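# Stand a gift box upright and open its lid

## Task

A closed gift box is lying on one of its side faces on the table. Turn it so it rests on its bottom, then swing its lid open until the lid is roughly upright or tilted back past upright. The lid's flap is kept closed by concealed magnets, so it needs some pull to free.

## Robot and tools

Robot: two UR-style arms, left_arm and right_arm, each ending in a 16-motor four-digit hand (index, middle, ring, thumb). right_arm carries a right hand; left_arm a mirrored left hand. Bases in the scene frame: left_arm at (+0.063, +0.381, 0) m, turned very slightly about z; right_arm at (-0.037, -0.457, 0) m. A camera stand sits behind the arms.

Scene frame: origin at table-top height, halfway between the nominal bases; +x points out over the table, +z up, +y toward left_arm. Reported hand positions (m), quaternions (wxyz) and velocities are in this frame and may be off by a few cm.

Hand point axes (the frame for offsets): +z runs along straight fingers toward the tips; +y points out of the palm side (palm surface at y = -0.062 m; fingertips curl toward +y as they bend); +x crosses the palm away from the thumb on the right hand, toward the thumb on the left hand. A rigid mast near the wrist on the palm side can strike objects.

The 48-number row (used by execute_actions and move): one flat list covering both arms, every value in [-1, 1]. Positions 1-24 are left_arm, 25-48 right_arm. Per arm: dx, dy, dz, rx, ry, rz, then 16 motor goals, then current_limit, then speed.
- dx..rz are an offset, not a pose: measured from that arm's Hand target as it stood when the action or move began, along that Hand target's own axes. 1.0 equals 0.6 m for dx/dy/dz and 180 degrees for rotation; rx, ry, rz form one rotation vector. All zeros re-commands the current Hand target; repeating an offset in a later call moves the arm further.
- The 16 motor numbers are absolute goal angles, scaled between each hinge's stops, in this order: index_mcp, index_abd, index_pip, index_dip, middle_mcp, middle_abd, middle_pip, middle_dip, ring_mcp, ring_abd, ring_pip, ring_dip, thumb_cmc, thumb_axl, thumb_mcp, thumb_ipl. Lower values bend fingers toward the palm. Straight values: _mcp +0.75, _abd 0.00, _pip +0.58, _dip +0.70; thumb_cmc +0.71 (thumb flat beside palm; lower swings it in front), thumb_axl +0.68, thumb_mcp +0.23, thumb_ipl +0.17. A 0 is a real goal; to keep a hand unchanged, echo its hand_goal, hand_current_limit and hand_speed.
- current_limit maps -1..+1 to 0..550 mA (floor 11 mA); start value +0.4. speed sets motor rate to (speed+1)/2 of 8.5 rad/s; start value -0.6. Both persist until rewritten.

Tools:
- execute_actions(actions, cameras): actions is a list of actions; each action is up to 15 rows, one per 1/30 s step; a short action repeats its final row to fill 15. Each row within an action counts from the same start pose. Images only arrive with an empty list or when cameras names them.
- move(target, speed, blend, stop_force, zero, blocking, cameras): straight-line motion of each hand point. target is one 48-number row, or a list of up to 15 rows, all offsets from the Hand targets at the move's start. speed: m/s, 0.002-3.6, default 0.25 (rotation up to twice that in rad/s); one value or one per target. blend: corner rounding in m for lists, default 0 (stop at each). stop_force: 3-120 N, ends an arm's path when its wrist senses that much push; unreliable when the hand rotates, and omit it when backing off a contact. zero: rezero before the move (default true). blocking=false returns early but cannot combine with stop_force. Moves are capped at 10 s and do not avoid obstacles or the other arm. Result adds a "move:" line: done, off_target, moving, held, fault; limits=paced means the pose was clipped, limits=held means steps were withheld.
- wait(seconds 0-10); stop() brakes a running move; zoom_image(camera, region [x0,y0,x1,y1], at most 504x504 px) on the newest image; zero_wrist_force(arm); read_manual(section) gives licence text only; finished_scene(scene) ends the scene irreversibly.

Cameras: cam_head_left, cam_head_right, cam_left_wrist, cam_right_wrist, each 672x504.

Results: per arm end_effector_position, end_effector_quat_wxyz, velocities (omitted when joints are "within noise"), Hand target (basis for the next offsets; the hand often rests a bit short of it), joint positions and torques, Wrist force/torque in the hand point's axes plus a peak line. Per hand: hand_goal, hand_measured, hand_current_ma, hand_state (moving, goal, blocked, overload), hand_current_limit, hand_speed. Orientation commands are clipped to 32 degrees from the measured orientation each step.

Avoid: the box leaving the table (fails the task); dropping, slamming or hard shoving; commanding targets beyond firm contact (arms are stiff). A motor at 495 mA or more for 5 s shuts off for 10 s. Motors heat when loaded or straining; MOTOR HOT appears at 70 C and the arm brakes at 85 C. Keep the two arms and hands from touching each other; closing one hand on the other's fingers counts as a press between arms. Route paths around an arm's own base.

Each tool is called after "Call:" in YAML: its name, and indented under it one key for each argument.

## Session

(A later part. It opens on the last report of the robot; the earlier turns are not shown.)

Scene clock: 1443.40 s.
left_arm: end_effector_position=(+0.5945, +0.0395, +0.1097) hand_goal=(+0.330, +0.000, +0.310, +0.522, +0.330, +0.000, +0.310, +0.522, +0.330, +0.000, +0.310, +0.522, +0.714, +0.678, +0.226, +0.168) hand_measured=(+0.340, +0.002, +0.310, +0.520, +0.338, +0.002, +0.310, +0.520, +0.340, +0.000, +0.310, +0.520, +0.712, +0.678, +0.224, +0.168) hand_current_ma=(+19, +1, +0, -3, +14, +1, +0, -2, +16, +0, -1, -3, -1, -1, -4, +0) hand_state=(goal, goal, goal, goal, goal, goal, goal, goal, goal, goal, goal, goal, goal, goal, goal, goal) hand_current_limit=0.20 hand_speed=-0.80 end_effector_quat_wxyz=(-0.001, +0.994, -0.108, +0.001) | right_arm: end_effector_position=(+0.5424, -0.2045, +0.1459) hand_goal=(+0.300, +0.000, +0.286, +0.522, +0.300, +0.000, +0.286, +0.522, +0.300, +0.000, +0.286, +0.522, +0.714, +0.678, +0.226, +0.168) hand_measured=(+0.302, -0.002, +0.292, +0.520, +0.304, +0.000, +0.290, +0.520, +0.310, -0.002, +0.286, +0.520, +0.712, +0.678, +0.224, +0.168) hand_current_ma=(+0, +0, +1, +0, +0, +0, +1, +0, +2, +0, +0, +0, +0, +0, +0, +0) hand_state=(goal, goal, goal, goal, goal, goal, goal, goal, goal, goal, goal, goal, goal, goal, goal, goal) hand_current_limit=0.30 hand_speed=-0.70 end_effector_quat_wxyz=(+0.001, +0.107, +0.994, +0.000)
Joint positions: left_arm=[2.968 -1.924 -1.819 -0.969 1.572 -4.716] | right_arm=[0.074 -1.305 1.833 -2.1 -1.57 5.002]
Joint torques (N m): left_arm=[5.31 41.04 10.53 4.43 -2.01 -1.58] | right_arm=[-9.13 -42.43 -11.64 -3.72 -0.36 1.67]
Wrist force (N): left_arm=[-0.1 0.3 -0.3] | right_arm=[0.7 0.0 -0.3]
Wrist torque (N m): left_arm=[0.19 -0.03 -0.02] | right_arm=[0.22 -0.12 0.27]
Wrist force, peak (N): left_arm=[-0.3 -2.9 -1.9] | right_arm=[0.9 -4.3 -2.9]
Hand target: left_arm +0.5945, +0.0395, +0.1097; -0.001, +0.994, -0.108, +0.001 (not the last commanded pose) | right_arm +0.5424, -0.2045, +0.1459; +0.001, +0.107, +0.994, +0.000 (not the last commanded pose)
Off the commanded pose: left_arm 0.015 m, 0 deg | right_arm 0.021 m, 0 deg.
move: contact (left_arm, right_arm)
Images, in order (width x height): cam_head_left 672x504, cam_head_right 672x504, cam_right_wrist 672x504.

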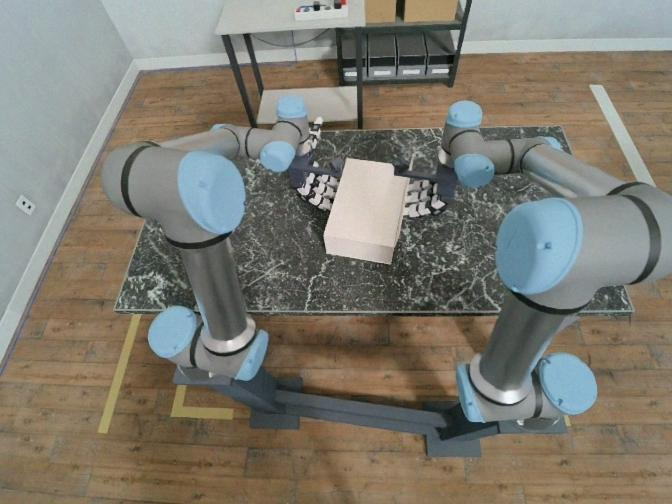

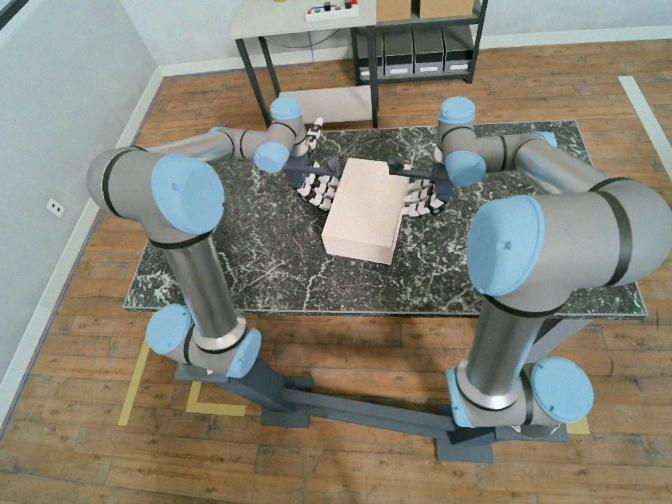

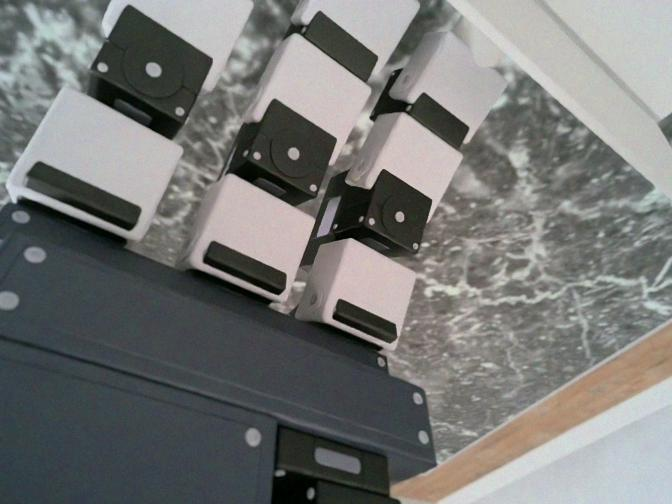

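Call:
move:
  target: [0,0,0,0,0,0,0.05,0,0.285,0.522,0.05,0,0.285,0.522,0.05,0,0.285,0.522,0.714,0.678,0.226,0.168,0.4,-0.95,0,0,0,0,0,0,0.05,0,0.285,0.522,0.3,0,0.794,-0.061,0.05,0,0.285,0.522,0.714,0.678,0.226,0.168,0.4,-0.95]

Call:
move:
  target: [0,0,0,0,0,0,0.05,0,0.285,0.522,0.05,0,0.285,0.522,0.05,0,0.285,0.522,0.714,0.678,0.226,0.168,0.4,-0.95,0,0,0,0,0,0,0.05,0,0.285,0.522,0.137,0,0.794,-0.061,0.05,0,0.285,0.522,0.714,0.678,0.226,0.168,0.4,-0.95]

Call:
move:
  target: [0,0,0,0,0,0,0.05,0,0.285,0.522,0.05,0,0.285,0.522,0.05,0,0.285,0.522,0.714,0.678,0.226,0.168,0.4,-0.95,0,0,0,0,0,0,0.05,0,0.285,0.522,0.055,0,0.845,-0.319,0.05,0,0.285,0.522,0.714,0.678,0.226,0.168,0.4,-0.95]

Call:
move:
  target: [0,0,0,0,0,0,0.05,0,0.285,0.522,0.05,0,0.285,0.522,0.05,0,0.285,0.522,0.714,0.678,0.226,0.168,0.4,-0.95,0,0,0,0,0,0,0.05,0,0.285,0.522,-0.35,0,0.6,-0.8,0.05,0,0.285,0.522,0.714,0.678,0.226,0.168,0.4,-0.95]
  cameras: ["cam_head_right","cam_head_left","cam_right_wrist"]

Call:
zoom_image:
  camera: "cam_head_left"
  region: [290, 145, 460, 270]

Call:
zoom_image:
  camera: "cam_head_right"
  region: [290, 145, 460, 270]

Scene clock: 1472.10 s.
left_arm: end_effector_position=(+0.5945, +0.0395, +0.1097) hand_goal=(+0.050, +0.000, +0.286, +0.522, +0.050, +0.000, +0.286, +0.522, +0.050, +0.000, +0.286, +0.522, +0.714, +0.678, +0.226, +0.168) hand_measured=(+0.320, +0.002, +0.312, +0.532, +0.316, +0.000, +0.314, +0.532, +0.316, +0.000, +0.308, +0.530, +0.712, +0.678, +0.224, +0.168) hand_current_ma=(+385, +1, +55, +14, +385, +1, +60, +14, +385, +0, +44, +13, -1, -1, -4, +0) hand_state=(blocked, goal, blocked, goal, blocked, goal, blocked, goal, blocked, goal, blocked, goal, goal, goal, goal, goal) hand_current_limit=0.40 hand_speed=-0.95 end_effector_quat_wxyz=(-0.001, +0.994, -0.108, +0.001) | right_arm: end_effector_position=(+0.5424, -0.2045, +0.1459) hand_goal=(+0.050, +0.000, +0.286, +0.522, +0.300, +0.000, +0.794, -0.060, +0.050, +0.000, +0.286, +0.522, +0.714, +0.678, +0.226, +0.168) hand_measured=(+0.276, -0.002, +0.312, +0.528, +0.304, +0.000, +0.792, -0.056, +0.286, -0.002, +0.306, +0.526, +0.712, +0.678, +0.224, +0.168) hand_current_ma=(+385, +0, +14, +1, +0, +0, +0, +0, +385, +0, +9, +0, +0, +0, +0, +0) hand_state=(blocked, goal, blocked, goal, goal, goal, goal, goal, blocked, goal, blocked, goal, goal, goal, goal, goal) hand_current_limit=0.40 hand_speed=-0.95 end_effector_quat_wxyz=(+0.001, +0.107, +0.994, +0.000)
Joint positions: left_arm=[2.968 -1.924 -1.819 -0.969 1.572 -4.716] | right_arm=[0.074 -1.305 1.833 -2.1 -1.57 5.002]
Joint torques (N m): left_arm=[-12.92 41.08 17.46 4.59 -2 -1.53] | right_arm=[12.7 -36.17 -16.64 -3.75 4.7 1.49]
Wrist force (N): left_arm=[-0.5 -9.6 0.4] | right_arm=[1.2 -11.9 -2.9]
Wrist torque (N m): left_arm=[0.69 -0.03 0.22] | right_arm=[0.91 -0.02 0.00]
Wrist force, peak (N): left_arm=[-0.8 -10.0 0.3] | right_arm=[1.0 -12.4 -2.7]
Hand target: left_arm +0.5945, +0.0395, +0.1097; -0.001, +0.994, -0.108, +0.001 | right_arm +0.5424, -0.2045, +0.1459; +0.001, +0.107, +0.994, +0.000
Off the commanded pose: left_arm 0.000 m, 0 deg | right_arm 0.000 m, 0 deg.
move: done

Scene clock: 1473.30 s.
left_arm: end_effector_position=(+0.5945, +0.0395, +0.1097) hand_goal=(+0.050, +0.000, +0.286, +0.522, +0.050, +0.000, +0.286, +0.522, +0.050, +0.000, +0.286, +0.522, +0.714, +0.678, +0.226, +0.168) hand_measured=(+0.320, +0.002, +0.312, +0.532, +0.316, +0.000, +0.314, +0.532, +0.316, +0.000, +0.308, +0.530, +0.712, +0.678, +0.224, +0.168) hand_current_ma=(+385, +1, +55, +14, +385, +1, +60, +14, +385, +0, +44, +13, -1, -1, -4, +0) hand_state=(blocked, goal, blocked, goal, blocked, goal, blocked, goal, blocked, goal, blocked, goal, goal, goal, goal, goal) hand_current_limit=0.40 hand_speed=-0.95 end_effector_quat_wxyz=(-0.001, +0.994, -0.108, +0.001) | right_arm: end_effector_position=(+0.5424, -0.2045, +0.1459) hand_goal=(+0.050, +0.000, +0.286, +0.522, +0.138, +0.000, +0.794, -0.060, +0.050, +0.000, +0.286, +0.522, +0.714, +0.678, +0.226, +0.168) hand_measured=(+0.276, -0.002, +0.312, +0.528, +0.150, +0.000, +0.792, -0.056, +0.286, -0.002, +0.306, +0.526, +0.712, +0.678, +0.224, +0.168) hand_current_ma=(+385, +0, +14, +1, +4, +0, +0, +0, +385, +0, +9, +0, +0, +0, +0, +0) hand_state=(blocked, goal, blocked, goal, goal, goal, goal, goal, blocked, goal, blocked, goal, goal, goal, goal, goal) hand_current_limit=0.40 hand_speed=-0.95 end_effector_quat_wxyz=(+0.001, +0.107, +0.994, +0.000)
Joint positions: left_arm=[2.968 -1.924 -1.819 -0.969 1.572 -4.716] | right_arm=[0.074 -1.305 1.833 -2.1 -1.57 5.002]
Joint torques (N m): left_arm=[-12.85 40.78 19.56 4.35 -2.01 -1.43] | right_arm=[14.92 -33.74 -18.5 -3.66 4.71 1.54]
Wrist force (N): left_arm=[-0.3 -9.7 0.2] | right_arm=[1.4 -11.8 -2.6]
Wrist torque (N m): left_arm=[0.67 -0.06 0.24] | right_arm=[0.90 -0.05 0.02]
Wrist force, peak (N): left_arm=[-0.4 -10.1 0.1] | right_arm=[1.3 -12.2 -2.8]
Hand target: left_arm +0.5945, +0.0395, +0.1097; -0.001, +0.994, -0.108, +0.001 | right_arm +0.5424, -0.2045, +0.1459; +0.001, +0.107, +0.994, +0.000
Off the commanded pose: left_arm 0.000 m, 0 deg | right_arm 0.000 m, 0 deg.
move: done

Scene clock: 1475.00 s.
left_arm: end_effector_position=(+0.5945, +0.0395, +0.1097) hand_goal=(+0.050, +0.000, +0.286, +0.522, +0.050, +0.000, +0.286, +0.522, +0.050, +0.000, +0.286, +0.522, +0.714, +0.678, +0.226, +0.168) hand_measured=(+0.320, +0.002, +0.312, +0.532, +0.316, +0.000, +0.314, +0.532, +0.316, +0.000, +0.308, +0.530, +0.712, +0.678, +0.224, +0.168) hand_current_ma=(+385, +1, +55, +14, +385, +1, +60, +14, +385, +0, +44, +13, -1, -1, -4, +0) hand_state=(blocked, goal, blocked, goal, blocked, goal, blocked, goal, blocked, goal, blocked, goal, goal, goal, goal, goal) hand_current_limit=0.40 hand_speed=-0.95 end_effector_quat_wxyz=(-0.001, +0.994, -0.108, +0.001) | right_arm: end_effector_position=(+0.5424, -0.2045, +0.1459) hand_goal=(+0.050, +0.000, +0.286, +0.522, +0.056, +0.000, +0.846, -0.318, +0.050, +0.000, +0.286, +0.522, +0.714, +0.678, +0.226, +0.168) hand_measured=(+0.274, -0.002, +0.312, +0.530, +0.116, +0.000, +0.862, -0.288, +0.286, -0.002, +0.306, +0.526, +0.712, +0.678, +0.224, +0.168) hand_current_ma=(+385, +0, +15, +1, +75, +0, +6, +18, +385, +0, +9, +1, +0, +0, +0, +0) hand_state=(blocked, goal, blocked, goal, blocked, goal, goal, blocked, blocked, goal, blocked, goal, goal, goal, goal, goal) hand_current_limit=0.40 hand_speed=-0.95 end_effector_quat_wxyz=(+0.001, +0.107, +0.994, +0.000)
Joint positions: left_arm=[2.968 -1.924 -1.819 -0.969 1.572 -4.716] | right_arm=[0.074 -1.305 1.833 -2.1 -1.57 5.002]
Joint torques (N m): left_arm=[-13.06 40.89 20.38 4.34 -2.13 -1.52] | right_arm=[14.51 -29.76 -20.93 -3.58 4.66 1.5]
Wrist force (N): left_arm=[-0.2 -10.9 -0.2] | right_arm=[1.1 -11.6 -1.1]
Wrist torque (N m): left_arm=[0.68 -0.08 0.27] | right_arm=[0.94 -0.12 0.05]
Wrist force, peak (N): left_arm=[-0.9 -11.0 -0.1] | right_arm=[1.3 -12.8 -1.6]
Hand target: left_arm +0.5945, +0.0395, +0.1097; -0.001, +0.994, -0.108, +0.001 | right_arm +0.5424, -0.2045, +0.1459; +0.001, +0.107, +0.994, +0.000
Off the commanded pose: left_arm 0.000 m, 0 deg | right_arm 0.000 m, 0 deg.
move: done

Scene clock: 1477.97 s.
left_arm: end_effector_position=(+0.5945, +0.0395, +0.1097) hand_goal=(+0.050, +0.000, +0.286, +0.522, +0.050, +0.000, +0.286, +0.522, +0.050, +0.000, +0.286, +0.522, +0.714, +0.678, +0.226, +0.168) hand_measured=(+0.320, +0.000, +0.312, +0.532, +0.316, +0.000, +0.314, +0.532, +0.316, +0.000, +0.308, +0.530, +0.712, +0.678, +0.224, +0.168) hand_current_ma=(+385, +1, +55, +14, +385, +1, +60, +14, +385, +0, +45, +13, -1, -1, -4, +0) hand_state=(blocked, goal, blocked, goal, blocked, goal, blocked, goal, blocked, goal, blocked, goal, goal, goal, goal, goal) hand_current_limit=0.40 hand_speed=-0.95 end_effector_quat_wxyz=(-0.001, +0.994, -0.108, +0.001) | right_arm: end_effector_position=(+0.5424, -0.2045, +0.1459) hand_goal=(+0.050, +0.000, +0.286, +0.522, -0.350, +0.000, +0.600, -0.800, +0.050, +0.000, +0.286, +0.522, +0.714, +0.678, +0.226, +0.168) hand_measured=(+0.270, -0.002, +0.316, +0.532, -0.330, +0.000, +0.606, -0.796, +0.282, -0.002, +0.310, +0.528, +0.712, +0.678, +0.224, +0.168) hand_current_ma=(+385, +0, +19, +2, +9, +0, +1, +0, +385, +0, +13, +1, +0, +0, +0, +0) hand_state=(blocked, goal, blocked, goal, goal, goal, goal, goal, blocked, goal, blocked, goal, goal, goal, goal, goal) hand_current_limit=0.40 hand_speed=-0.95 end_effector_quat_wxyz=(+0.001, +0.107, +0.994, +0.000)
Joint positions: left_arm=[2.968 -1.924 -1.819 -0.969 1.572 -4.716] | right_arm=[0.074 -1.305 1.833 -2.1 -1.57 5.002]
Joint torques (N m): left_arm=[-13.19 34.66 19.85 4.29 -3.67 -1.4] | right_arm=[14.7 -24.93 -24.76 -3.65 4.75 1.37]
Wrist force (N): left_arm=[-0.6 -11.7 -0.2] | right_arm=[0.5 -12.9 -2.4]
Wrist torque (N m): left_arm=[0.69 -0.03 0.25] | right_arm=[0.94 -0.07 -0.01]
Wrist force, peak (N): left_arm=[-0.5 -14.3 -1.8] | right_arm=[0.9 -17.3 -2.3]
Hand target: left_arm +0.5945, +0.0395, +0.1097; -0.001, +0.994, -0.108, +0.001 | right_arm +0.5424, -0.2045, +0.1459; +0.001, +0.107, +0.994, +0.000
Off the commanded pose: left_arm 0.000 m, 0 deg | right_arm 0.000 m, 0 deg.
move: done
Images, in order (width x height): cam_head_left 672x504, cam_head_right 672x504, cam_right_wrist 672x504.

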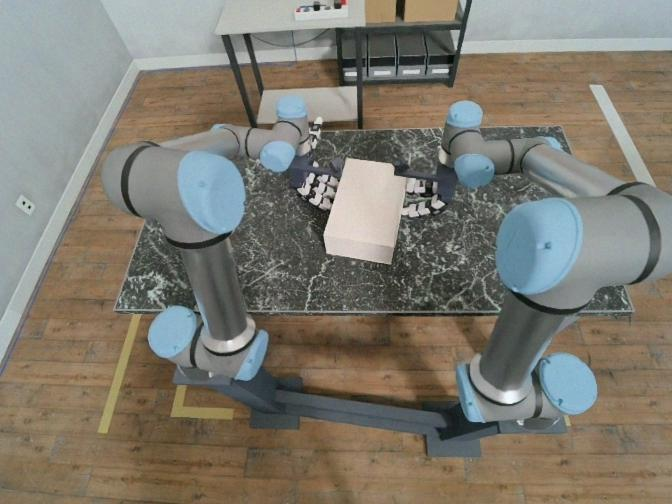

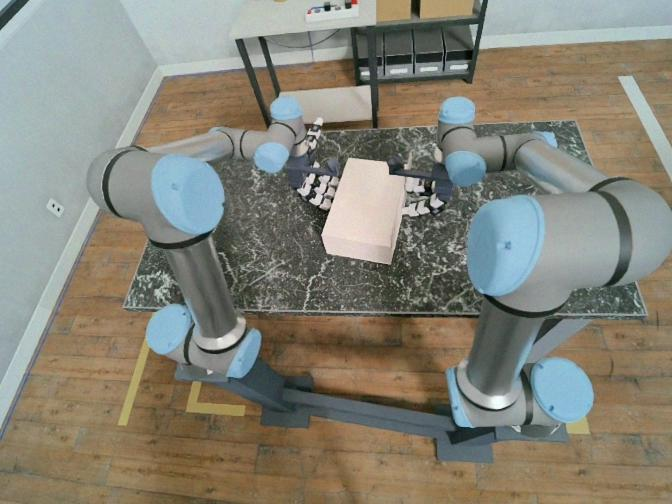

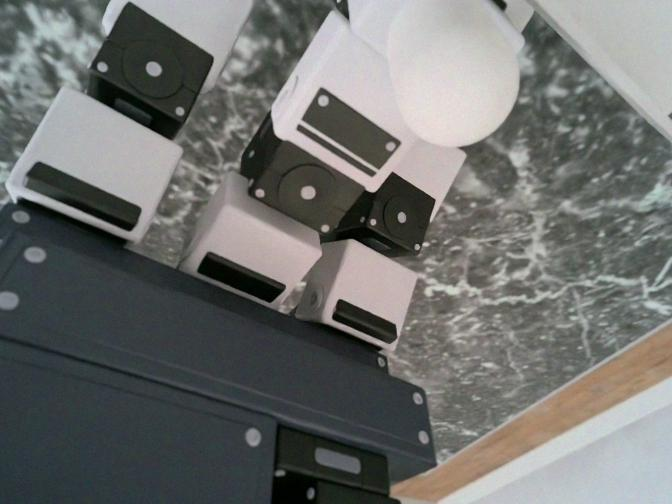

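Scaled by 2.965.

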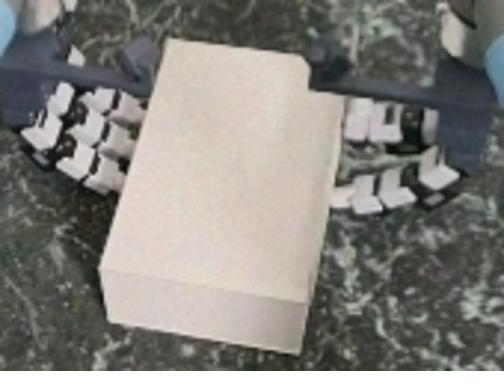

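Scaled by 2.965.

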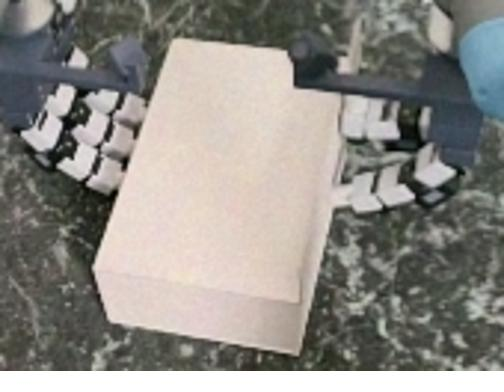

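Call:
move:
  target: [0,0,0,0,0,0,0.4,0,0.31,0.522,0.4,0,0.31,0.522,0.4,0,0.31,0.522,0.714,0.678,0.226,0.168,0.3,-0.9,0,0,0,0,0,0,0.4,0,0.285,0.522,-0.35,0,0.6,-0.8,0.4,0,0.285,0.522,0.714,0.678,0.226,0.168,0.3,-0.9]

Call:
move:
  target: [0,-0.25,-0.05,0,0,0,0.4,0,0.31,0.522,0.4,0,0.31,0.522,0.4,0,0.31,0.522,0.714,0.678,0.226,0.168,0.3,-0.9,0,-0.1,-0.03,0,0,0,0.4,0,0.285,0.522,-0.35,0,0.6,-0.8,0.4,0,0.285,0.522,0.714,0.678,0.226,0.168,0.3,-0.9]
  speed: 0.15

Call:
move:
  target: [0,0,0,0,0,0,0.4,0,0.31,0.522,0.4,0,0.31,0.522,0.4,0,0.31,0.522,0.714,0.678,0.226,0.168,0.3,-0.9,0,0,0,0,0,0,-0.35,0,0.6,-0.8,-0.35,0,0.6,-0.8,-0.35,0,0.6,-0.8,-0.571,0.678,0.226,-0.1,0.3,-0.6]
  cameras: ["cam_head_right","cam_head_left","cam_right_wrist"]

Call:
zoom_image:
  camera: "cam_head_left"
  region: [320, 130, 470, 270]

Call:
zoom_image:
  camera: "cam_head_right"
  region: [320, 130, 470, 270]

Scene clock: 1522.90 s.
left_arm: end_effector_position=(+0.5945, +0.0395, +0.1097) hand_goal=(+0.400, +0.000, +0.310, +0.522, +0.400, +0.000, +0.310, +0.522, +0.400, +0.000, +0.310, +0.522, +0.714, +0.678, +0.226, +0.168) hand_measured=(+0.402, +0.000, +0.312, +0.522, +0.402, +0.000, +0.308, +0.520, +0.402, +0.000, +0.310, +0.520, +0.712, +0.678, +0.224, +0.168) hand_current_ma=(+1, +0, +1, -1, +1, +0, -1, -2, +1, +0, +0, -1, -1, -1, -4, +0) hand_state=(goal, goal, goal, goal, goal, goal, goal, goal, goal, goal, goal, goal, goal, goal, goal, goal) hand_current_limit=0.30 hand_speed=-0.90 end_effector_quat_wxyz=(-0.001, +0.994, -0.108, +0.001) | right_arm: end_effector_position=(+0.5423, -0.2045, +0.1459) hand_goal=(+0.400, +0.000, +0.286, +0.522, -0.350, +0.000, +0.600, -0.800, +0.400, +0.000, +0.286, +0.522, +0.714, +0.678, +0.226, +0.168) hand_measured=(+0.402, +0.000, +0.292, +0.526, -0.330, +0.000, +0.606, -0.796, +0.402, +0.000, +0.292, +0.526, +0.712, +0.678, +0.224, +0.168) hand_current_ma=(+0, +0, +1, +0, +9, +0, +1, +0, +0, +0, +1, +0, +0, +0, +0, +0) hand_state=(goal, goal, goal, goal, goal, goal, goal, goal, goal, goal, goal, goal, goal, goal, goal, goal) hand_current_limit=0.30 hand_speed=-0.90 end_effector_quat_wxyz=(+0.001, +0.107, +0.994, +0.000)
Joint positions: left_arm=[2.968 -1.924 -1.819 -0.969 1.572 -4.716] | right_arm=[0.074 -1.305 1.833 -2.1 -1.57 5.002]
Joint torques (N m): left_arm=[-1 28.43 18.63 3.25 1.65 -1.55] | right_arm=[2.05 -24.81 -27.97 -3.58 -1.61 1.37]
Wrist force (N): left_arm=[0.4 0.0 0.0] | right_arm=[0.7 0.4 -0.3]
Wrist torque (N m): left_arm=[0.12 -0.08 0.04] | right_arm=[0.27 -0.10 0.27]
Wrist force, peak (N): left_arm=[-0.9 -12.4 -4.5] | right_arm=[0.7 -13.0 -2.5]
Hand target: left_arm +0.5945, +0.0395, +0.1097; -0.001, +0.994, -0.108, +0.001 | right_arm +0.5424, -0.2045, +0.1459; +0.001, +0.107, +0.994, +0.000
Off the commanded pose: left_arm 0.000 m, 0 deg | right_arm 0.000 m, 0 deg.
move: done

Scene clock: 1524.37 s.
left_arm: end_effector_position=(+0.6266, +0.1860, +0.1400) hand_goal=(+0.400, +0.000, +0.310, +0.522, +0.400, +0.000, +0.310, +0.522, +0.400, +0.000, +0.310, +0.522, +0.714, +0.678, +0.226, +0.168) hand_measured=(+0.402, +0.000, +0.312, +0.522, +0.402, +0.000, +0.310, +0.520, +0.402, +0.000, +0.310, +0.520, +0.712, +0.678, +0.224, +0.168) hand_current_ma=(+3, +0, +1, -1, +2, +0, -1, -2, +2, +0, +0, -1, -1, -1, -4, +0) hand_state=(goal, goal, goal, goal, goal, goal, goal, goal, goal, goal, goal, goal, goal, goal, goal, goal) hand_current_limit=0.30 hand_speed=-0.90 end_effector_quat_wxyz=(-0.001, +0.994, -0.108, +0.001) | right_arm: end_effector_position=(+0.5295, -0.2632, +0.1639) hand_goal=(+0.400, +0.000, +0.286, +0.522, -0.350, +0.000, +0.600, -0.800, +0.400, +0.000, +0.286, +0.522, +0.714, +0.678, +0.226, +0.168) hand_measured=(+0.402, +0.000, +0.292, +0.526, -0.330, +0.000, +0.606, -0.796, +0.402, +0.000, +0.292, +0.526, +0.712, +0.678, +0.224, +0.168) hand_current_ma=(+0, +0, +1, +0, +9, +0, +1, +0, +0, +0, +1, +0, +0, +0, +0, +0) hand_state=(goal, goal, goal, goal, goal, goal, goal, goal, goal, goal, goal, goal, goal, goal, goal, goal) hand_current_limit=0.30 hand_speed=-0.90 end_effector_quat_wxyz=(+0.001, +0.107, +0.994, +0.000)
Joint positions: left_arm=[3.233 -1.852 -1.829 -1.031 1.572 -4.45] | right_arm=[-0.035 -1.388 1.886 -2.07 -1.57 4.893]
Joint torques (N m): left_arm=[-1.49 23.43 11.97 4.33 -1.42 -0.88] | right_arm=[10.7 -19.78 -29.86 -3.68 1.53 1.87]
Wrist force (N): left_arm=[0.5 0.1 -0.2] | right_arm=[0.6 0.7 -0.4]
Wrist torque (N m): left_arm=[0.16 -0.12 0.10] | right_arm=[0.31 -0.08 0.12]
Wrist force, peak (N): left_arm=[0.3 -1.8 -0.3] | right_arm=[1.1 0.1 -0.2]
Hand target: left_arm +0.6266, +0.1860, +0.1400; -0.001, +0.994, -0.108, +0.001 | right_arm +0.5295, -0.2631, +0.1639; +0.001, +0.107, +0.994, +0.000
Off the commanded pose: left_arm 0.000 m, 0 deg | right_arm 0.000 m, 0 deg.
move: done

Scene clock: 1525.60 s.
left_arm: end_effector_position=(+0.6266, +0.1860, +0.1400) hand_goal=(+0.400, +0.000, +0.310, +0.522, +0.400, +0.000, +0.310, +0.522, +0.400, +0.000, +0.310, +0.522, +0.714, +0.678, +0.226, +0.168) hand_measured=(+0.402, +0.000, +0.312, +0.522, +0.402, +0.000, +0.310, +0.520, +0.402, +0.000, +0.310, +0.520, +0.712, +0.678, +0.224, +0.168) hand_current_ma=(+3, +0, +1, -1, +2, +0, -1, -2, +2, +0, +0, -1, -1, -1, -4, +0) hand_state=(goal, goal, goal, goal, goal, goal, goal, goal, goal, goal, goal, goal, goal, goal, goal, goal) hand_current_limit=0.30 hand_speed=-0.90 end_effector_quat_wxyz=(-0.001, +0.994, -0.108, +0.001) | right_arm: end_effector_position=(+0.5295, -0.2631, +0.1639) hand_goal=(-0.350, +0.000, +0.600, -0.800, -0.350, +0.000, +0.600, -0.800, -0.350, +0.000, +0.600, -0.800, -0.570, +0.678, +0.226, -0.100) hand_measured=(-0.328, +0.000, +0.600, -0.798, -0.330, +0.000, +0.606, -0.796, -0.326, +0.000, +0.600, -0.798, -0.568, +0.678, +0.224, -0.098) hand_current_ma=(+11, +0, +0, +0, +9, +0, +1, +0, +13, +0, +0, +0, +0, +0, +0, +0) hand_state=(blocked, goal, goal, goal, goal, goal, goal, goal, blocked, goal, goal, goal, goal, goal, goal, goal) hand_current_limit=0.30 hand_speed=-0.60 end_effector_quat_wxyz=(+0.001, +0.107, +0.994, +0.000)
Joint positions: left_arm=[3.233 -1.852 -1.829 -1.031 1.572 -4.45] | right_arm=[-0.035 -1.388 1.886 -2.07 -1.57 4.893]
Joint torques (N m): left_arm=[6.51 24.16 12.33 4.48 1.02 1.65] | right_arm=[10.12 -19.98 -28.54 -3.48 0.2 1.87]
Wrist force (N): left_arm=[0.4 -0.3 0.1] | right_arm=[0.7 0.6 -0.4]
Wrist torque (N m): left_arm=[0.09 -0.09 0.09] | right_arm=[0.40 -0.14 0.12]
Wrist force, peak (N): left_arm=[0.8 0.0 0.0] | right_arm=[0.5 0.7 -1.0]
Hand target: left_arm +0.6266, +0.1860, +0.1400; -0.001, +0.994, -0.108, +0.001 | right_arm +0.5295, -0.2631, +0.1639; +0.001, +0.107, +0.994, +0.000
Off the commanded pose: left_arm 0.000 m, 0 deg | right_arm 0.000 m, 0 deg.
move: done
Images, in order (width x height): cam_head_left 672x504, cam_head_right 672x504, cam_right_wrist 672x504.

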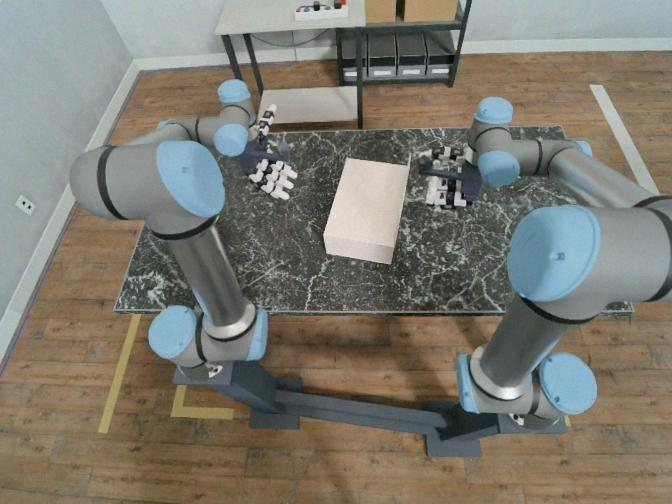

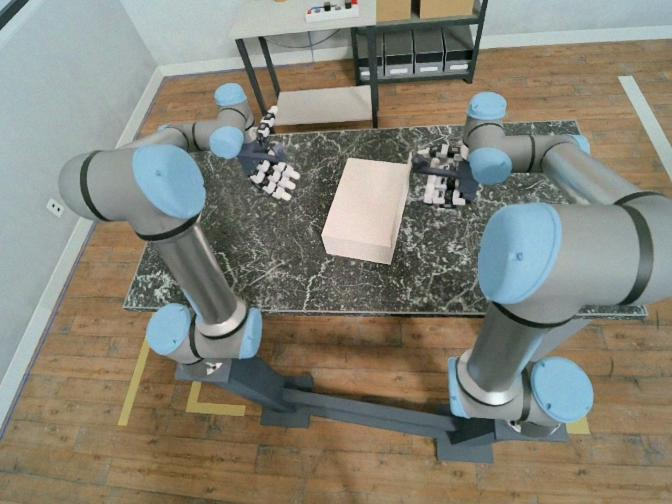

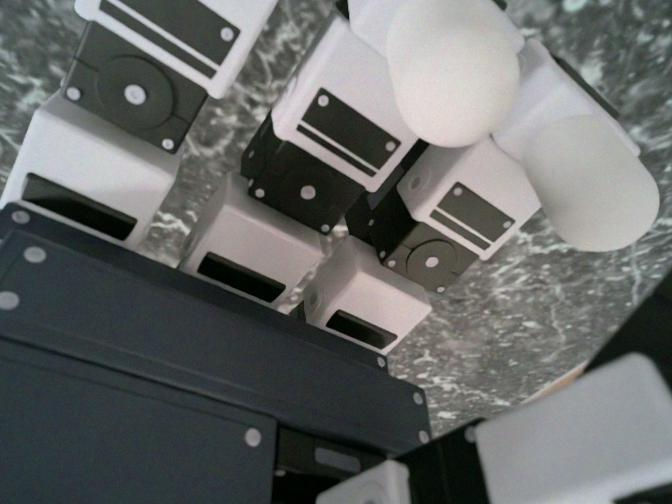

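Scaled by 3.360.

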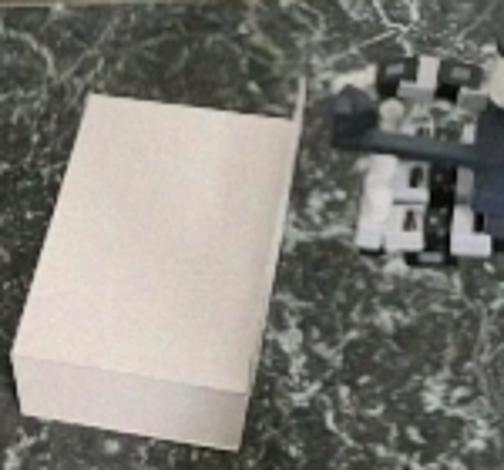

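Scaled by 3.360.

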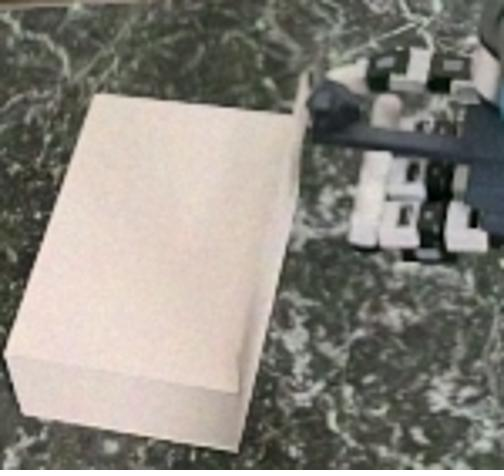

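Call:
move:
  target: [0,0,0,0,0,0,0.4,0,0.31,0.522,0.4,0,0.31,0.522,0.4,0,0.31,0.522,0.714,0.678,0.226,0.168,0.3,-0.9,0,0.092,0,0,0,0,-0.35,0,0.6,-0.8,-0.35,0,0.6,-0.8,-0.35,0,0.6,-0.8,-0.571,0.678,0.226,-0.1,0.3,-0.6]
  speed: 0.08

Call:
move:
  target: [0,0,0,0,0,0,0.4,0,0.31,0.522,0.4,0,0.31,0.522,0.4,0,0.31,0.522,0.714,0.678,0.226,0.168,0.3,-0.9,0,0,0.12,0,0,0,-0.35,0,0.6,-0.8,-0.35,0,0.6,-0.8,-0.35,0,0.6,-0.8,-0.571,0.678,0.226,-0.1,0.3,-0.6]
  speed: 0.04
  stop_force: 4
  cameras: ["cam_head_right","cam_head_left","cam_right_wrist"]

Call:
zoom_image:
  camera: "cam_head_left"
  region: [350, 130, 470, 230]

Call:
zoom_image:
  camera: "cam_head_right"
  region: [350, 130, 470, 230]

Scene clock: 1567.03 s.
left_arm: end_effector_position=(+0.6266, +0.1860, +0.1400) hand_goal=(+0.400, +0.000, +0.310, +0.522, +0.400, +0.000, +0.310, +0.522, +0.400, +0.000, +0.310, +0.522, +0.714, +0.678, +0.226, +0.168) hand_measured=(+0.402, +0.000, +0.312, +0.522, +0.402, +0.000, +0.310, +0.520, +0.402, +0.000, +0.310, +0.520, +0.712, +0.678, +0.224, +0.168) hand_current_ma=(+3, +0, +1, -1, +2, +0, -1, -2, +2, +0, +0, -1, -1, -1, -4, +0) hand_state=(goal, goal, goal, goal, goal, goal, goal, goal, goal, goal, goal, goal, goal, goal, goal, goal) hand_current_limit=0.30 hand_speed=-0.90 end_effector_quat_wxyz=(-0.001, +0.994, -0.108, +0.001) | right_arm: end_effector_position=(+0.5413, -0.2092, +0.1639) hand_goal=(-0.350, +0.000, +0.600, -0.800, -0.350, +0.000, +0.600, -0.800, -0.350, +0.000, +0.600, -0.800, -0.570, +0.678, +0.226, -0.100) hand_measured=(-0.328, +0.000, +0.600, -0.798, -0.330, +0.000, +0.606, -0.798, -0.326, +0.000, +0.600, -0.798, -0.568, +0.678, +0.224, -0.098) hand_current_ma=(+11, +0, +0, +0, +9, +0, +1, +0, +13, +0, +0, +0, +0, +0, +0, +0) hand_state=(blocked, goal, goal, goal, goal, goal, goal, goal, blocked, goal, goal, goal, goal, goal, goal, goal) hand_current_limit=0.30 hand_speed=-0.60 end_effector_quat_wxyz=(+0.001, +0.107, +0.994, +0.000)
Joint positions: left_arm=[3.233 -1.852 -1.829 -1.031 1.572 -4.45] | right_arm=[0.066 -1.332 1.815 -2.056 -1.57 4.994]
Joint torques (N m): left_arm=[7.26 23.58 12.07 4.17 1.09 1.81] | right_arm=[-9.04 -41.86 -12.16 -3.49 -1.26 -2.33]
Wrist force (N): left_arm=[0.5 -0.2 0.2] | right_arm=[0.3 0.4 -0.5]
Wrist torque (N m): left_arm=[0.08 -0.10 0.11] | right_arm=[0.40 -0.08 0.23]
Wrist force, peak (N): left_arm=[0.8 0.1 0.4] | right_arm=[0.5 1.5 -0.5]
Hand target: left_arm +0.6266, +0.1860, +0.1400; -0.001, +0.994, -0.108, +0.001 | right_arm +0.5413, -0.2092, +0.1639; +0.001, +0.107, +0.994, +0.000
Off the commanded pose: left_arm 0.000 m, 0 deg | right_arm 0.000 m, 0 deg.
move: done

Scene clock: 1569.90 s.
left_arm: end_effector_position=(+0.6266, +0.1860, +0.1400) hand_goal=(+0.400, +0.000, +0.310, +0.522, +0.400, +0.000, +0.310, +0.522, +0.400, +0.000, +0.310, +0.522, +0.714, +0.678, +0.226, +0.168) hand_measured=(+0.402, +0.000, +0.312, +0.522, +0.402, +0.000, +0.310, +0.520, +0.402, +0.000, +0.310, +0.520, +0.712, +0.678, +0.224, +0.168) hand_current_ma=(+3, +0, +1, -1, +2, +0, -1, -2, +2, +0, +0, -1, -1, -1, -4, +0) hand_state=(goal, goal, goal, goal, goal, goal, goal, goal, goal, goal, goal, goal, goal, goal, goal, goal) hand_current_limit=0.30 hand_speed=-0.90 end_effector_quat_wxyz=(-0.001, +0.994, -0.108, +0.001) | right_arm: end_effector_position=(+0.5414, -0.2092, +0.0919) hand_goal=(-0.350, +0.000, +0.600, -0.800, -0.350, +0.000, +0.600, -0.800, -0.350, +0.000, +0.600, -0.800, -0.570, +0.678, +0.226, -0.100) hand_measured=(-0.330, +0.000, +0.600, -0.798, -0.332, +0.000, +0.606, -0.798, -0.326, +0.000, +0.600, -0.798, -0.568, +0.678, +0.250, -0.090) hand_current_ma=(+10, +0, +0, +0, +9, +0, +1, +0, +13, +0, +0, +0, +0, +0, +19, +4) hand_state=(blocked, goal, goal, goal, goal, goal, goal, goal, blocked, goal, goal, goal, goal, goal, blocked, goal) hand_current_limit=0.30 hand_speed=-0.60 end_effector_quat_wxyz=(+0.001, +0.107, +0.994, +0.000)
Joint positions: left_arm=[3.233 -1.852 -1.829 -1.031 1.572 -4.45] | right_arm=[0.066 -1.235 1.902 -2.24 -1.57 4.994]
Joint torques (N m): left_arm=[7.13 23.94 11.6 3.95 0.98 1.86] | right_arm=[9.53 -41.81 -26.67 -2.45 0.66 1.68]
Wrist force (N): left_arm=[0.3 0.3 0.4] | right_arm=[0.1 1.0 -2.7]
Wrist torque (N m): left_arm=[0.15 -0.08 0.07] | right_arm=[0.39 -0.12 0.23]
Wrist force, peak (N): left_arm=[0.6 0.1 0.4] | right_arm=[0.0 1.0 -3.5]
Hand target: left_arm +0.6266, +0.1860, +0.1400; -0.001, +0.994, -0.108, +0.001 | right_arm +0.5414, -0.2091, +0.0919; +0.001, +0.107, +0.994, +0.000
Off the commanded pose: left_arm 0.000 m, 0 deg | right_arm 0.000 m, 0 deg.
move: done
Images, in order (width x height): cam_head_left 672x504, cam_head_right 672x504, cam_right_wrist 672x504.

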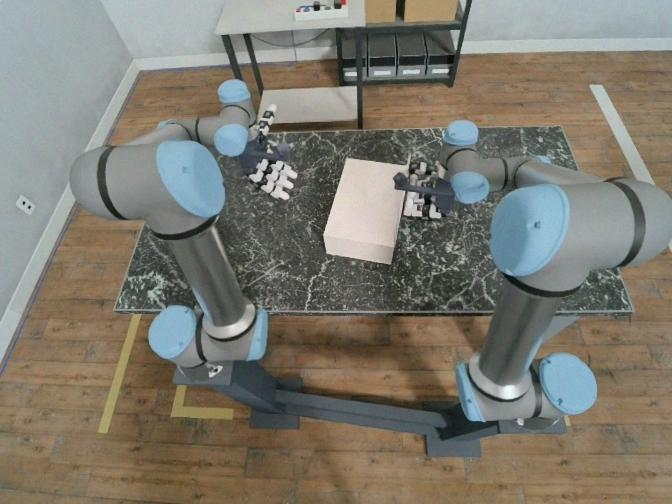

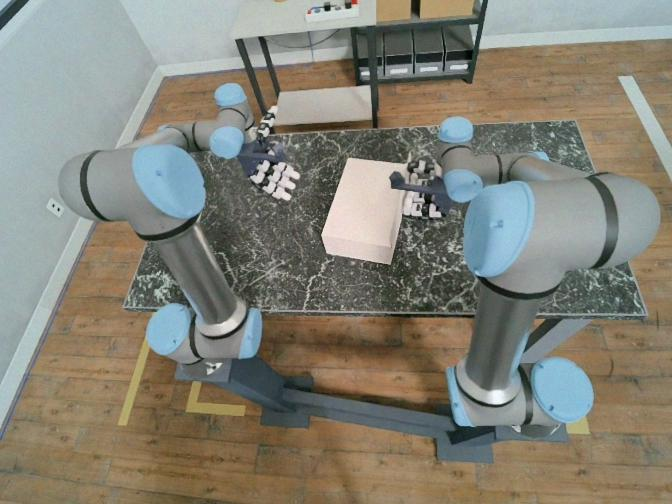

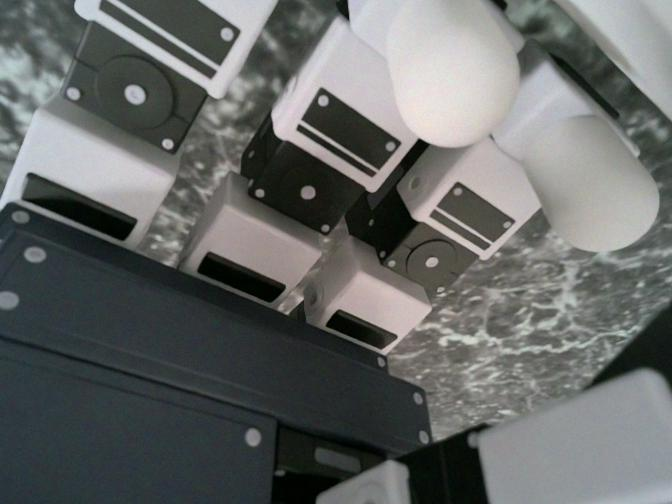

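Scaled by 4.200.

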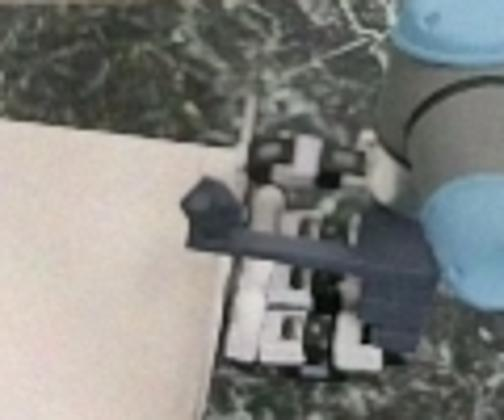

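Scaled by 4.200.

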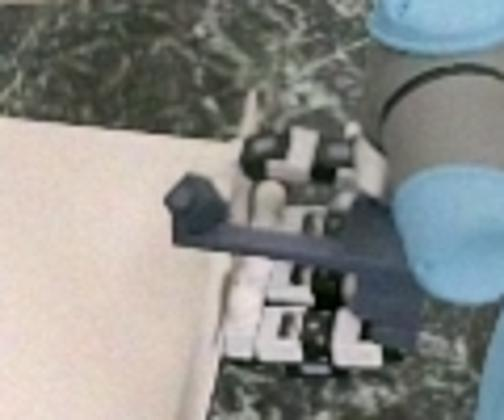

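Call:
move:
  target: [0,0,0,0,0,0,0.4,0,0.31,0.522,0.4,0,0.31,0.522,0.4,0,0.31,0.522,0.714,0.678,0.226,0.168,0.3,-0.9,0,0,-0.0117,0,0,0,-0.35,0,0.6,-0.8,-0.35,0,0.6,-0.8,-0.35,0,0.6,-0.8,-0.571,0.678,0.226,-0.1,0.3,-0.9]
  speed: 0.04

Call:
move:
  target: [0,0,0,0,0,0,0.4,0,0.31,0.522,0.4,0,0.31,0.522,0.4,0,0.31,0.522,0.714,0.678,0.226,0.168,0.3,-0.9,0,0,0,0,0,0,-0.35,0,0.6,-0.8,-0.35,0,0.6,-0.8,-0.35,0,0.6,-0.8,-0.571,0.678,0.226,-0.9,0.3,-0.93]
  cameras: ["cam_head_right","cam_head_left","cam_right_wrist"]

Call:
zoom_image:
  camera: "cam_head_left"
  region: [310, 130, 470, 270]

Call:
zoom_image:
  camera: "cam_head_right"
  region: [350, 130, 470, 230]

Scene clock: 1587.77 s.
left_arm: end_effector_position=(+0.6266, +0.1860, +0.1400) hand_goal=(+0.400, +0.000, +0.310, +0.522, +0.400, +0.000, +0.310, +0.522, +0.400, +0.000, +0.310, +0.522, +0.714, +0.678, +0.226, +0.168) hand_measured=(+0.402, +0.000, +0.312, +0.522, +0.402, +0.000, +0.310, +0.520, +0.402, +0.000, +0.310, +0.520, +0.712, +0.678, +0.224, +0.168) hand_current_ma=(+3, +0, +1, -1, +2, +0, -1, -2, +2, +0, +0, -1, -1, -1, -4, +0) hand_state=(goal, goal, goal, goal, goal, goal, goal, goal, goal, goal, goal, goal, goal, goal, goal, goal) hand_current_limit=0.30 hand_speed=-0.90 end_effector_quat_wxyz=(-0.001, +0.994, -0.108, +0.001) | right_arm: end_effector_position=(+0.5414, -0.2091, +0.0991) hand_goal=(-0.350, +0.000, +0.600, -0.800, -0.350, +0.000, +0.600, -0.800, -0.350, +0.000, +0.600, -0.800, -0.570, +0.678, +0.226, -0.100) hand_measured=(-0.330, +0.000, +0.600, -0.798, -0.332, +0.000, +0.606, -0.798, -0.326, +0.000, +0.600, -0.798, -0.568, +0.678, +0.224, -0.098) hand_current_ma=(+10, +0, +0, +0, +9, +0, +1, +0, +13, +0, +0, +0, +0, +0, +0, +0) hand_state=(blocked, goal, goal, goal, goal, goal, goal, goal, blocked, goal, goal, goal, goal, goal, goal, goal) hand_current_limit=0.30 hand_speed=-0.90 end_effector_quat_wxyz=(+0.001, +0.107, +0.994, +0.000)
Joint positions: left_arm=[3.233 -1.852 -1.829 -1.031 1.572 -4.45] | right_arm=[0.066 -1.246 1.895 -2.221 -1.57 4.994]
Joint torques (N m): left_arm=[7.91 24.1 10.75 4.06 1.13 1.91] | right_arm=[8.46 -27.61 -20.2 -3.38 1.57 1.41]
Wrist force (N): left_arm=[0.2 0.1 0.1] | right_arm=[0.5 0.9 -0.7]
Wrist torque (N m): left_arm=[0.14 -0.07 0.06] | right_arm=[0.50 -0.14 0.28]
Wrist force, peak (N): left_arm=[0.7 0.2 0.3] | right_arm=[0.2 1.4 -2.8]
Hand target: left_arm +0.6266, +0.1860, +0.1400; -0.001, +0.994, -0.108, +0.001 | right_arm +0.5414, -0.2092, +0.0989; +0.001, +0.107, +0.994, +0.000
Off the commanded pose: left_arm 0.000 m, 0 deg | right_arm 0.000 m, 0 deg.
move: done

Scene clock: 1591.13 s.
left_arm: end_effector_position=(+0.6266, +0.1860, +0.1400) hand_goal=(+0.400, +0.000, +0.310, +0.522, +0.400, +0.000, +0.310, +0.522, +0.400, +0.000, +0.310, +0.522, +0.714, +0.678, +0.226, +0.168) hand_measured=(+0.402, +0.000, +0.312, +0.522, +0.402, +0.000, +0.310, +0.520, +0.402, +0.000, +0.310, +0.520, +0.712, +0.678, +0.224, +0.168) hand_current_ma=(+3, +0, +1, -1, +2, +0, -1, -2, +2, +0, +0, -1, -1, -1, -4, +0) hand_state=(goal, goal, goal, goal, goal, goal, goal, goal, goal, goal, goal, goal, goal, goal, goal, goal) hand_current_limit=0.30 hand_speed=-0.90 end_effector_quat_wxyz=(-0.001, +0.994, -0.108, +0.001) | right_arm: end_effector_position=(+0.5414, -0.2092, +0.0989) hand_goal=(-0.350, +0.000, +0.600, -0.800, -0.350, +0.000, +0.600, -0.800, -0.350, +0.000, +0.600, -0.800, -0.570, +0.678, +0.226, -0.900) hand_measured=(-0.324, +0.000, +0.594, -0.822, -0.324, +0.000, +0.598, -0.820, -0.322, +0.000, +0.598, -0.816, -0.566, +0.678, +0.286, -0.576) hand_current_ma=(+15, +0, -1, -11, +15, +0, +0, -9, +19, +0, +0, -5, +0, +0, +108, +357) hand_state=(blocked, goal, goal, blocked, blocked, goal, goal, blocked, blocked, goal, goal, goal, goal, goal, blocked, blocked) hand_current_limit=0.30 hand_speed=-0.93 end_effector_quat_wxyz=(+0.001, +0.107, +0.994, +0.000)
Joint positions: left_arm=[3.233 -1.852 -1.829 -1.031 1.572 -4.45] | right_arm=[0.066 -1.246 1.895 -2.222 -1.57 4.994]
Joint torques (N m): left_arm=[7.58 24.31 11.43 3.91 1.04 1.84] | right_arm=[3.24 -35.57 -22.01 -1.43 0.55 -0.37]
Wrist force (N): left_arm=[0.4 -0.2 0.3] | right_arm=[1.0 0.0 0.1]
Wrist torque (N m): left_arm=[0.08 -0.09 0.09] | right_arm=[0.54 -0.27 -0.02]
Wrist force, peak (N): left_arm=[0.8 -0.1 0.3] | right_arm=[-0.1 -0.8 -9.5]
Hand target: left_arm +0.6266, +0.1860, +0.1400; -0.001, +0.994, -0.108, +0.001 | right_arm +0.5414, -0.2092, +0.0989; +0.001, +0.107, +0.994, +0.000
Off the commanded pose: left_arm 0.000 m, 0 deg | right_arm 0.000 m, 0 deg.
move: done
Images, in order (width x height): cam_head_left 672x504, cam_head_right 672x504, cam_right_wrist 672x504.

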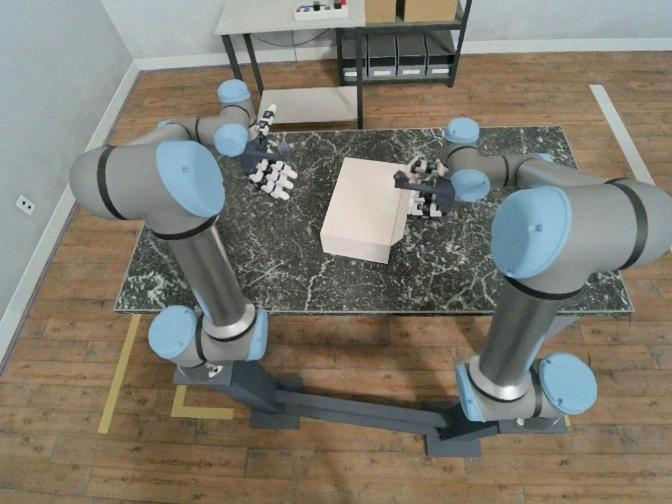

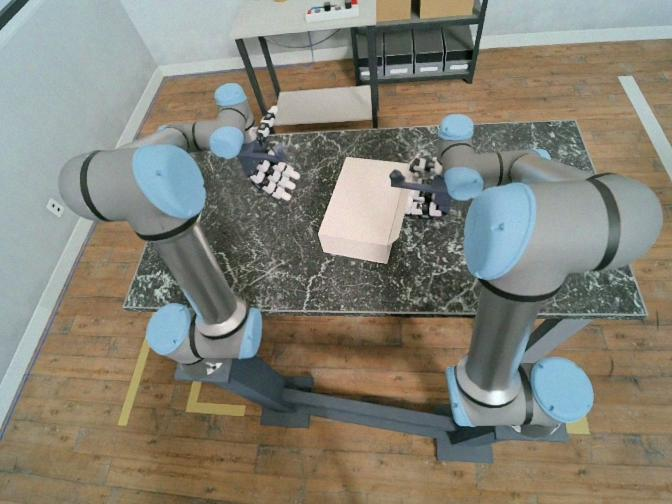

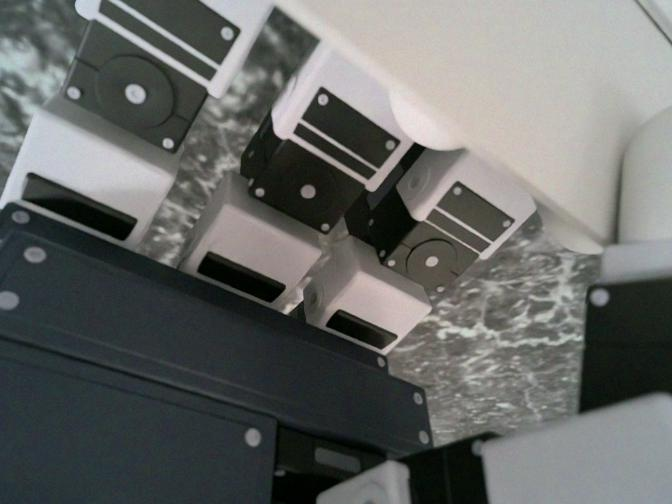

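Scaled by 3.150.

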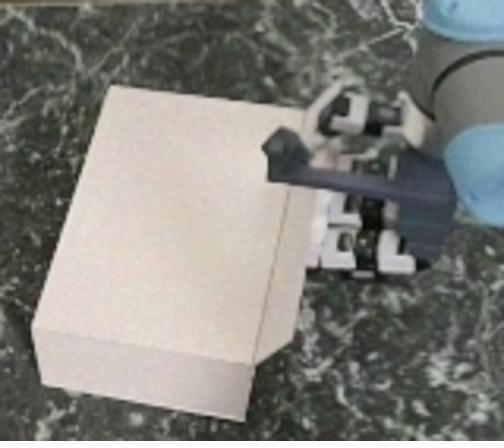

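Scaled by 4.200.

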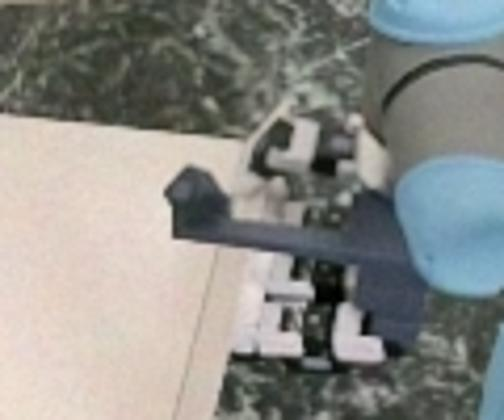

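Call:
move:
  target: [0,0,0,0,0,0,0.4,0,0.31,0.522,0.4,0,0.31,0.522,0.4,0,0.31,0.522,0.714,0.678,0.226,0.168,0.3,-0.9,0,0,-0.0667,0,0,0,-0.35,0,0.6,-0.8,-0.35,0,0.6,-0.8,-0.35,0,0.6,-0.8,-0.571,0.678,0.226,-0.9,0.35,-0.93]
  speed: 0.04
  cameras: ["cam_head_right","cam_head_left","cam_right_wrist"]

Call:
zoom_image:
  camera: "cam_head_left"
  region: [310, 130, 470, 270]

Call:
zoom_image:
  camera: "cam_head_right"
  region: [310, 130, 470, 270]

Scene clock: 1604.27 s.
left_arm: end_effector_position=(+0.6266, +0.1860, +0.1400) hand_goal=(+0.400, +0.000, +0.310, +0.522, +0.400, +0.000, +0.310, +0.522, +0.400, +0.000, +0.310, +0.522, +0.714, +0.678, +0.226, +0.168) hand_measured=(+0.402, +0.000, +0.312, +0.522, +0.402, +0.000, +0.310, +0.520, +0.402, +0.000, +0.310, +0.520, +0.712, +0.678, +0.224, +0.168) hand_current_ma=(+3, +0, +1, -1, +2, +0, -1, -2, +2, +0, +0, -1, -1, -1, -4, +0) hand_state=(goal, goal, goal, goal, goal, goal, goal, goal, goal, goal, goal, goal, goal, goal, goal, goal) hand_current_limit=0.30 hand_speed=-0.90 end_effector_quat_wxyz=(-0.001, +0.994, -0.108, +0.001) | right_arm: end_effector_position=(+0.5414, -0.2092, +0.1392) hand_goal=(-0.350, +0.000, +0.600, -0.800, -0.350, +0.000, +0.600, -0.800, -0.350, +0.000, +0.600, -0.800, -0.570, +0.678, +0.226, -0.900) hand_measured=(-0.324, -0.002, +0.596, -0.822, -0.324, +0.000, +0.600, -0.820, -0.322, -0.002, +0.598, -0.816, -0.568, +0.678, +0.288, -0.580) hand_current_ma=(+15, +0, -1, -11, +15, +0, +0, -9, +19, +0, +0, -5, +0, +0, +111, +369) hand_state=(blocked, goal, goal, blocked, blocked, goal, goal, blocked, blocked, goal, goal, goal, goal, goal, blocked, blocked) hand_current_limit=0.35 hand_speed=-0.93 end_effector_quat_wxyz=(+0.001, +0.107, +0.994, +0.000) end_effector_velocity=(+0.000, +0.000, -0.001) end_effector_angular_velocity=(+0.001, -0.002, +0.000)
Joint positions: left_arm=[3.233 -1.852 -1.829 -1.031 1.572 -4.45] | right_arm=[0.066 -1.302 1.849 -2.12 -1.57 4.994]
Joint velocities: left_arm=[within noise] | right_arm=[0 0 0.002 -0.005 0 0]
Joint torques (N m): left_arm=[7.27 23.69 10.52 3.51 1.09 1.85] | right_arm=[-8.65 -22.93 -11.84 -4.17 0.51 -1.99]
Wrist force (N): left_arm=[0.5 0.2 0.1] | right_arm=[2.1 1.2 0.7]
Wrist torque (N m): left_arm=[0.16 -0.11 0.09] | right_arm=[0.43 -0.33 0.10]
Wrist force, peak (N): left_arm=[0.6 -0.1 0.3] | right_arm=[2.0 1.5 1.1]
Hand target: left_arm +0.6266, +0.1860, +0.1400; -0.001, +0.994, -0.108, +0.001 | right_arm +0.5413, -0.2092, +0.1390; +0.001, +0.107, +0.994, +0.000
Off the commanded pose: left_arm 0.000 m, 0 deg | right_arm 0.000 m, 0 deg.
move: done
Images, in order (width x height): cam_head_left 672x504, cam_head_right 672x504, cam_right_wrist 672x504.

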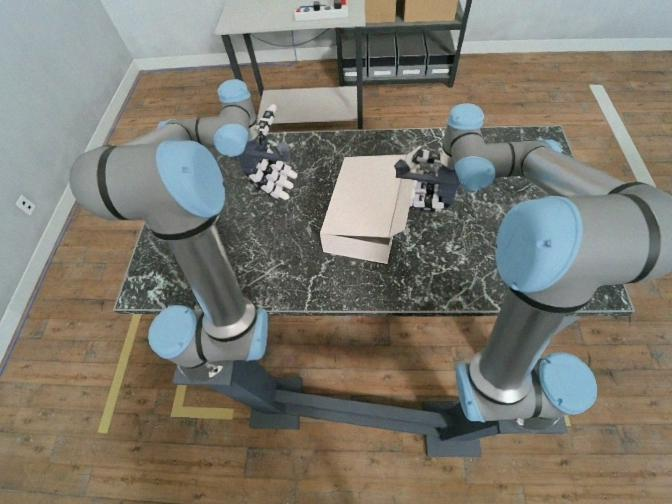

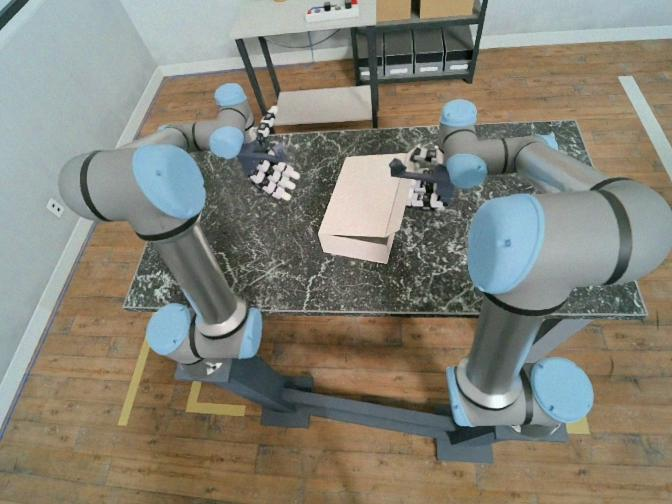

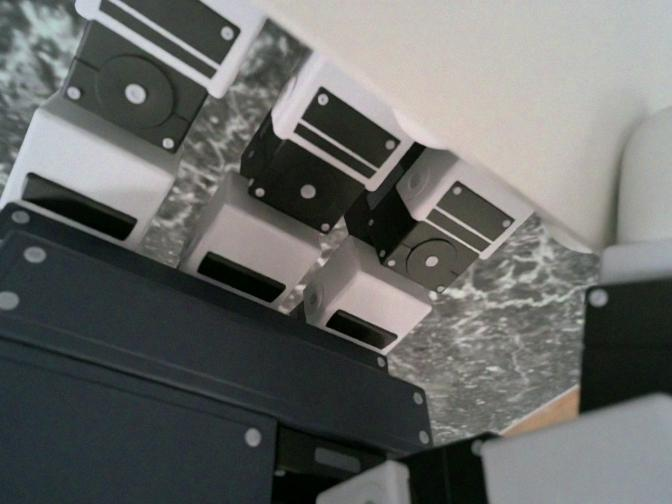

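Scaled by 3.150.

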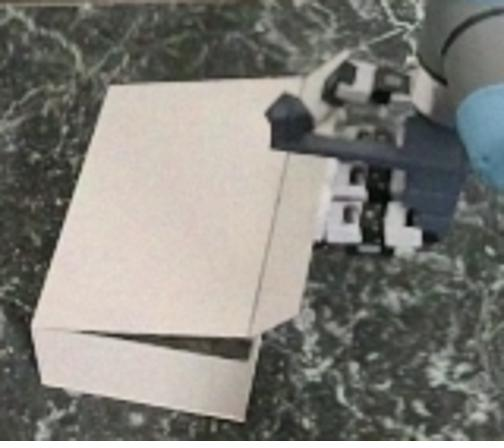

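Scaled by 3.150.

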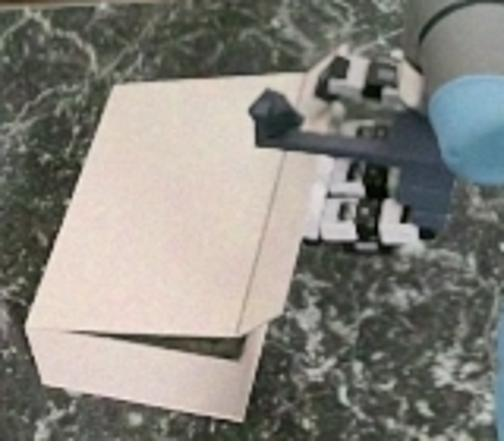

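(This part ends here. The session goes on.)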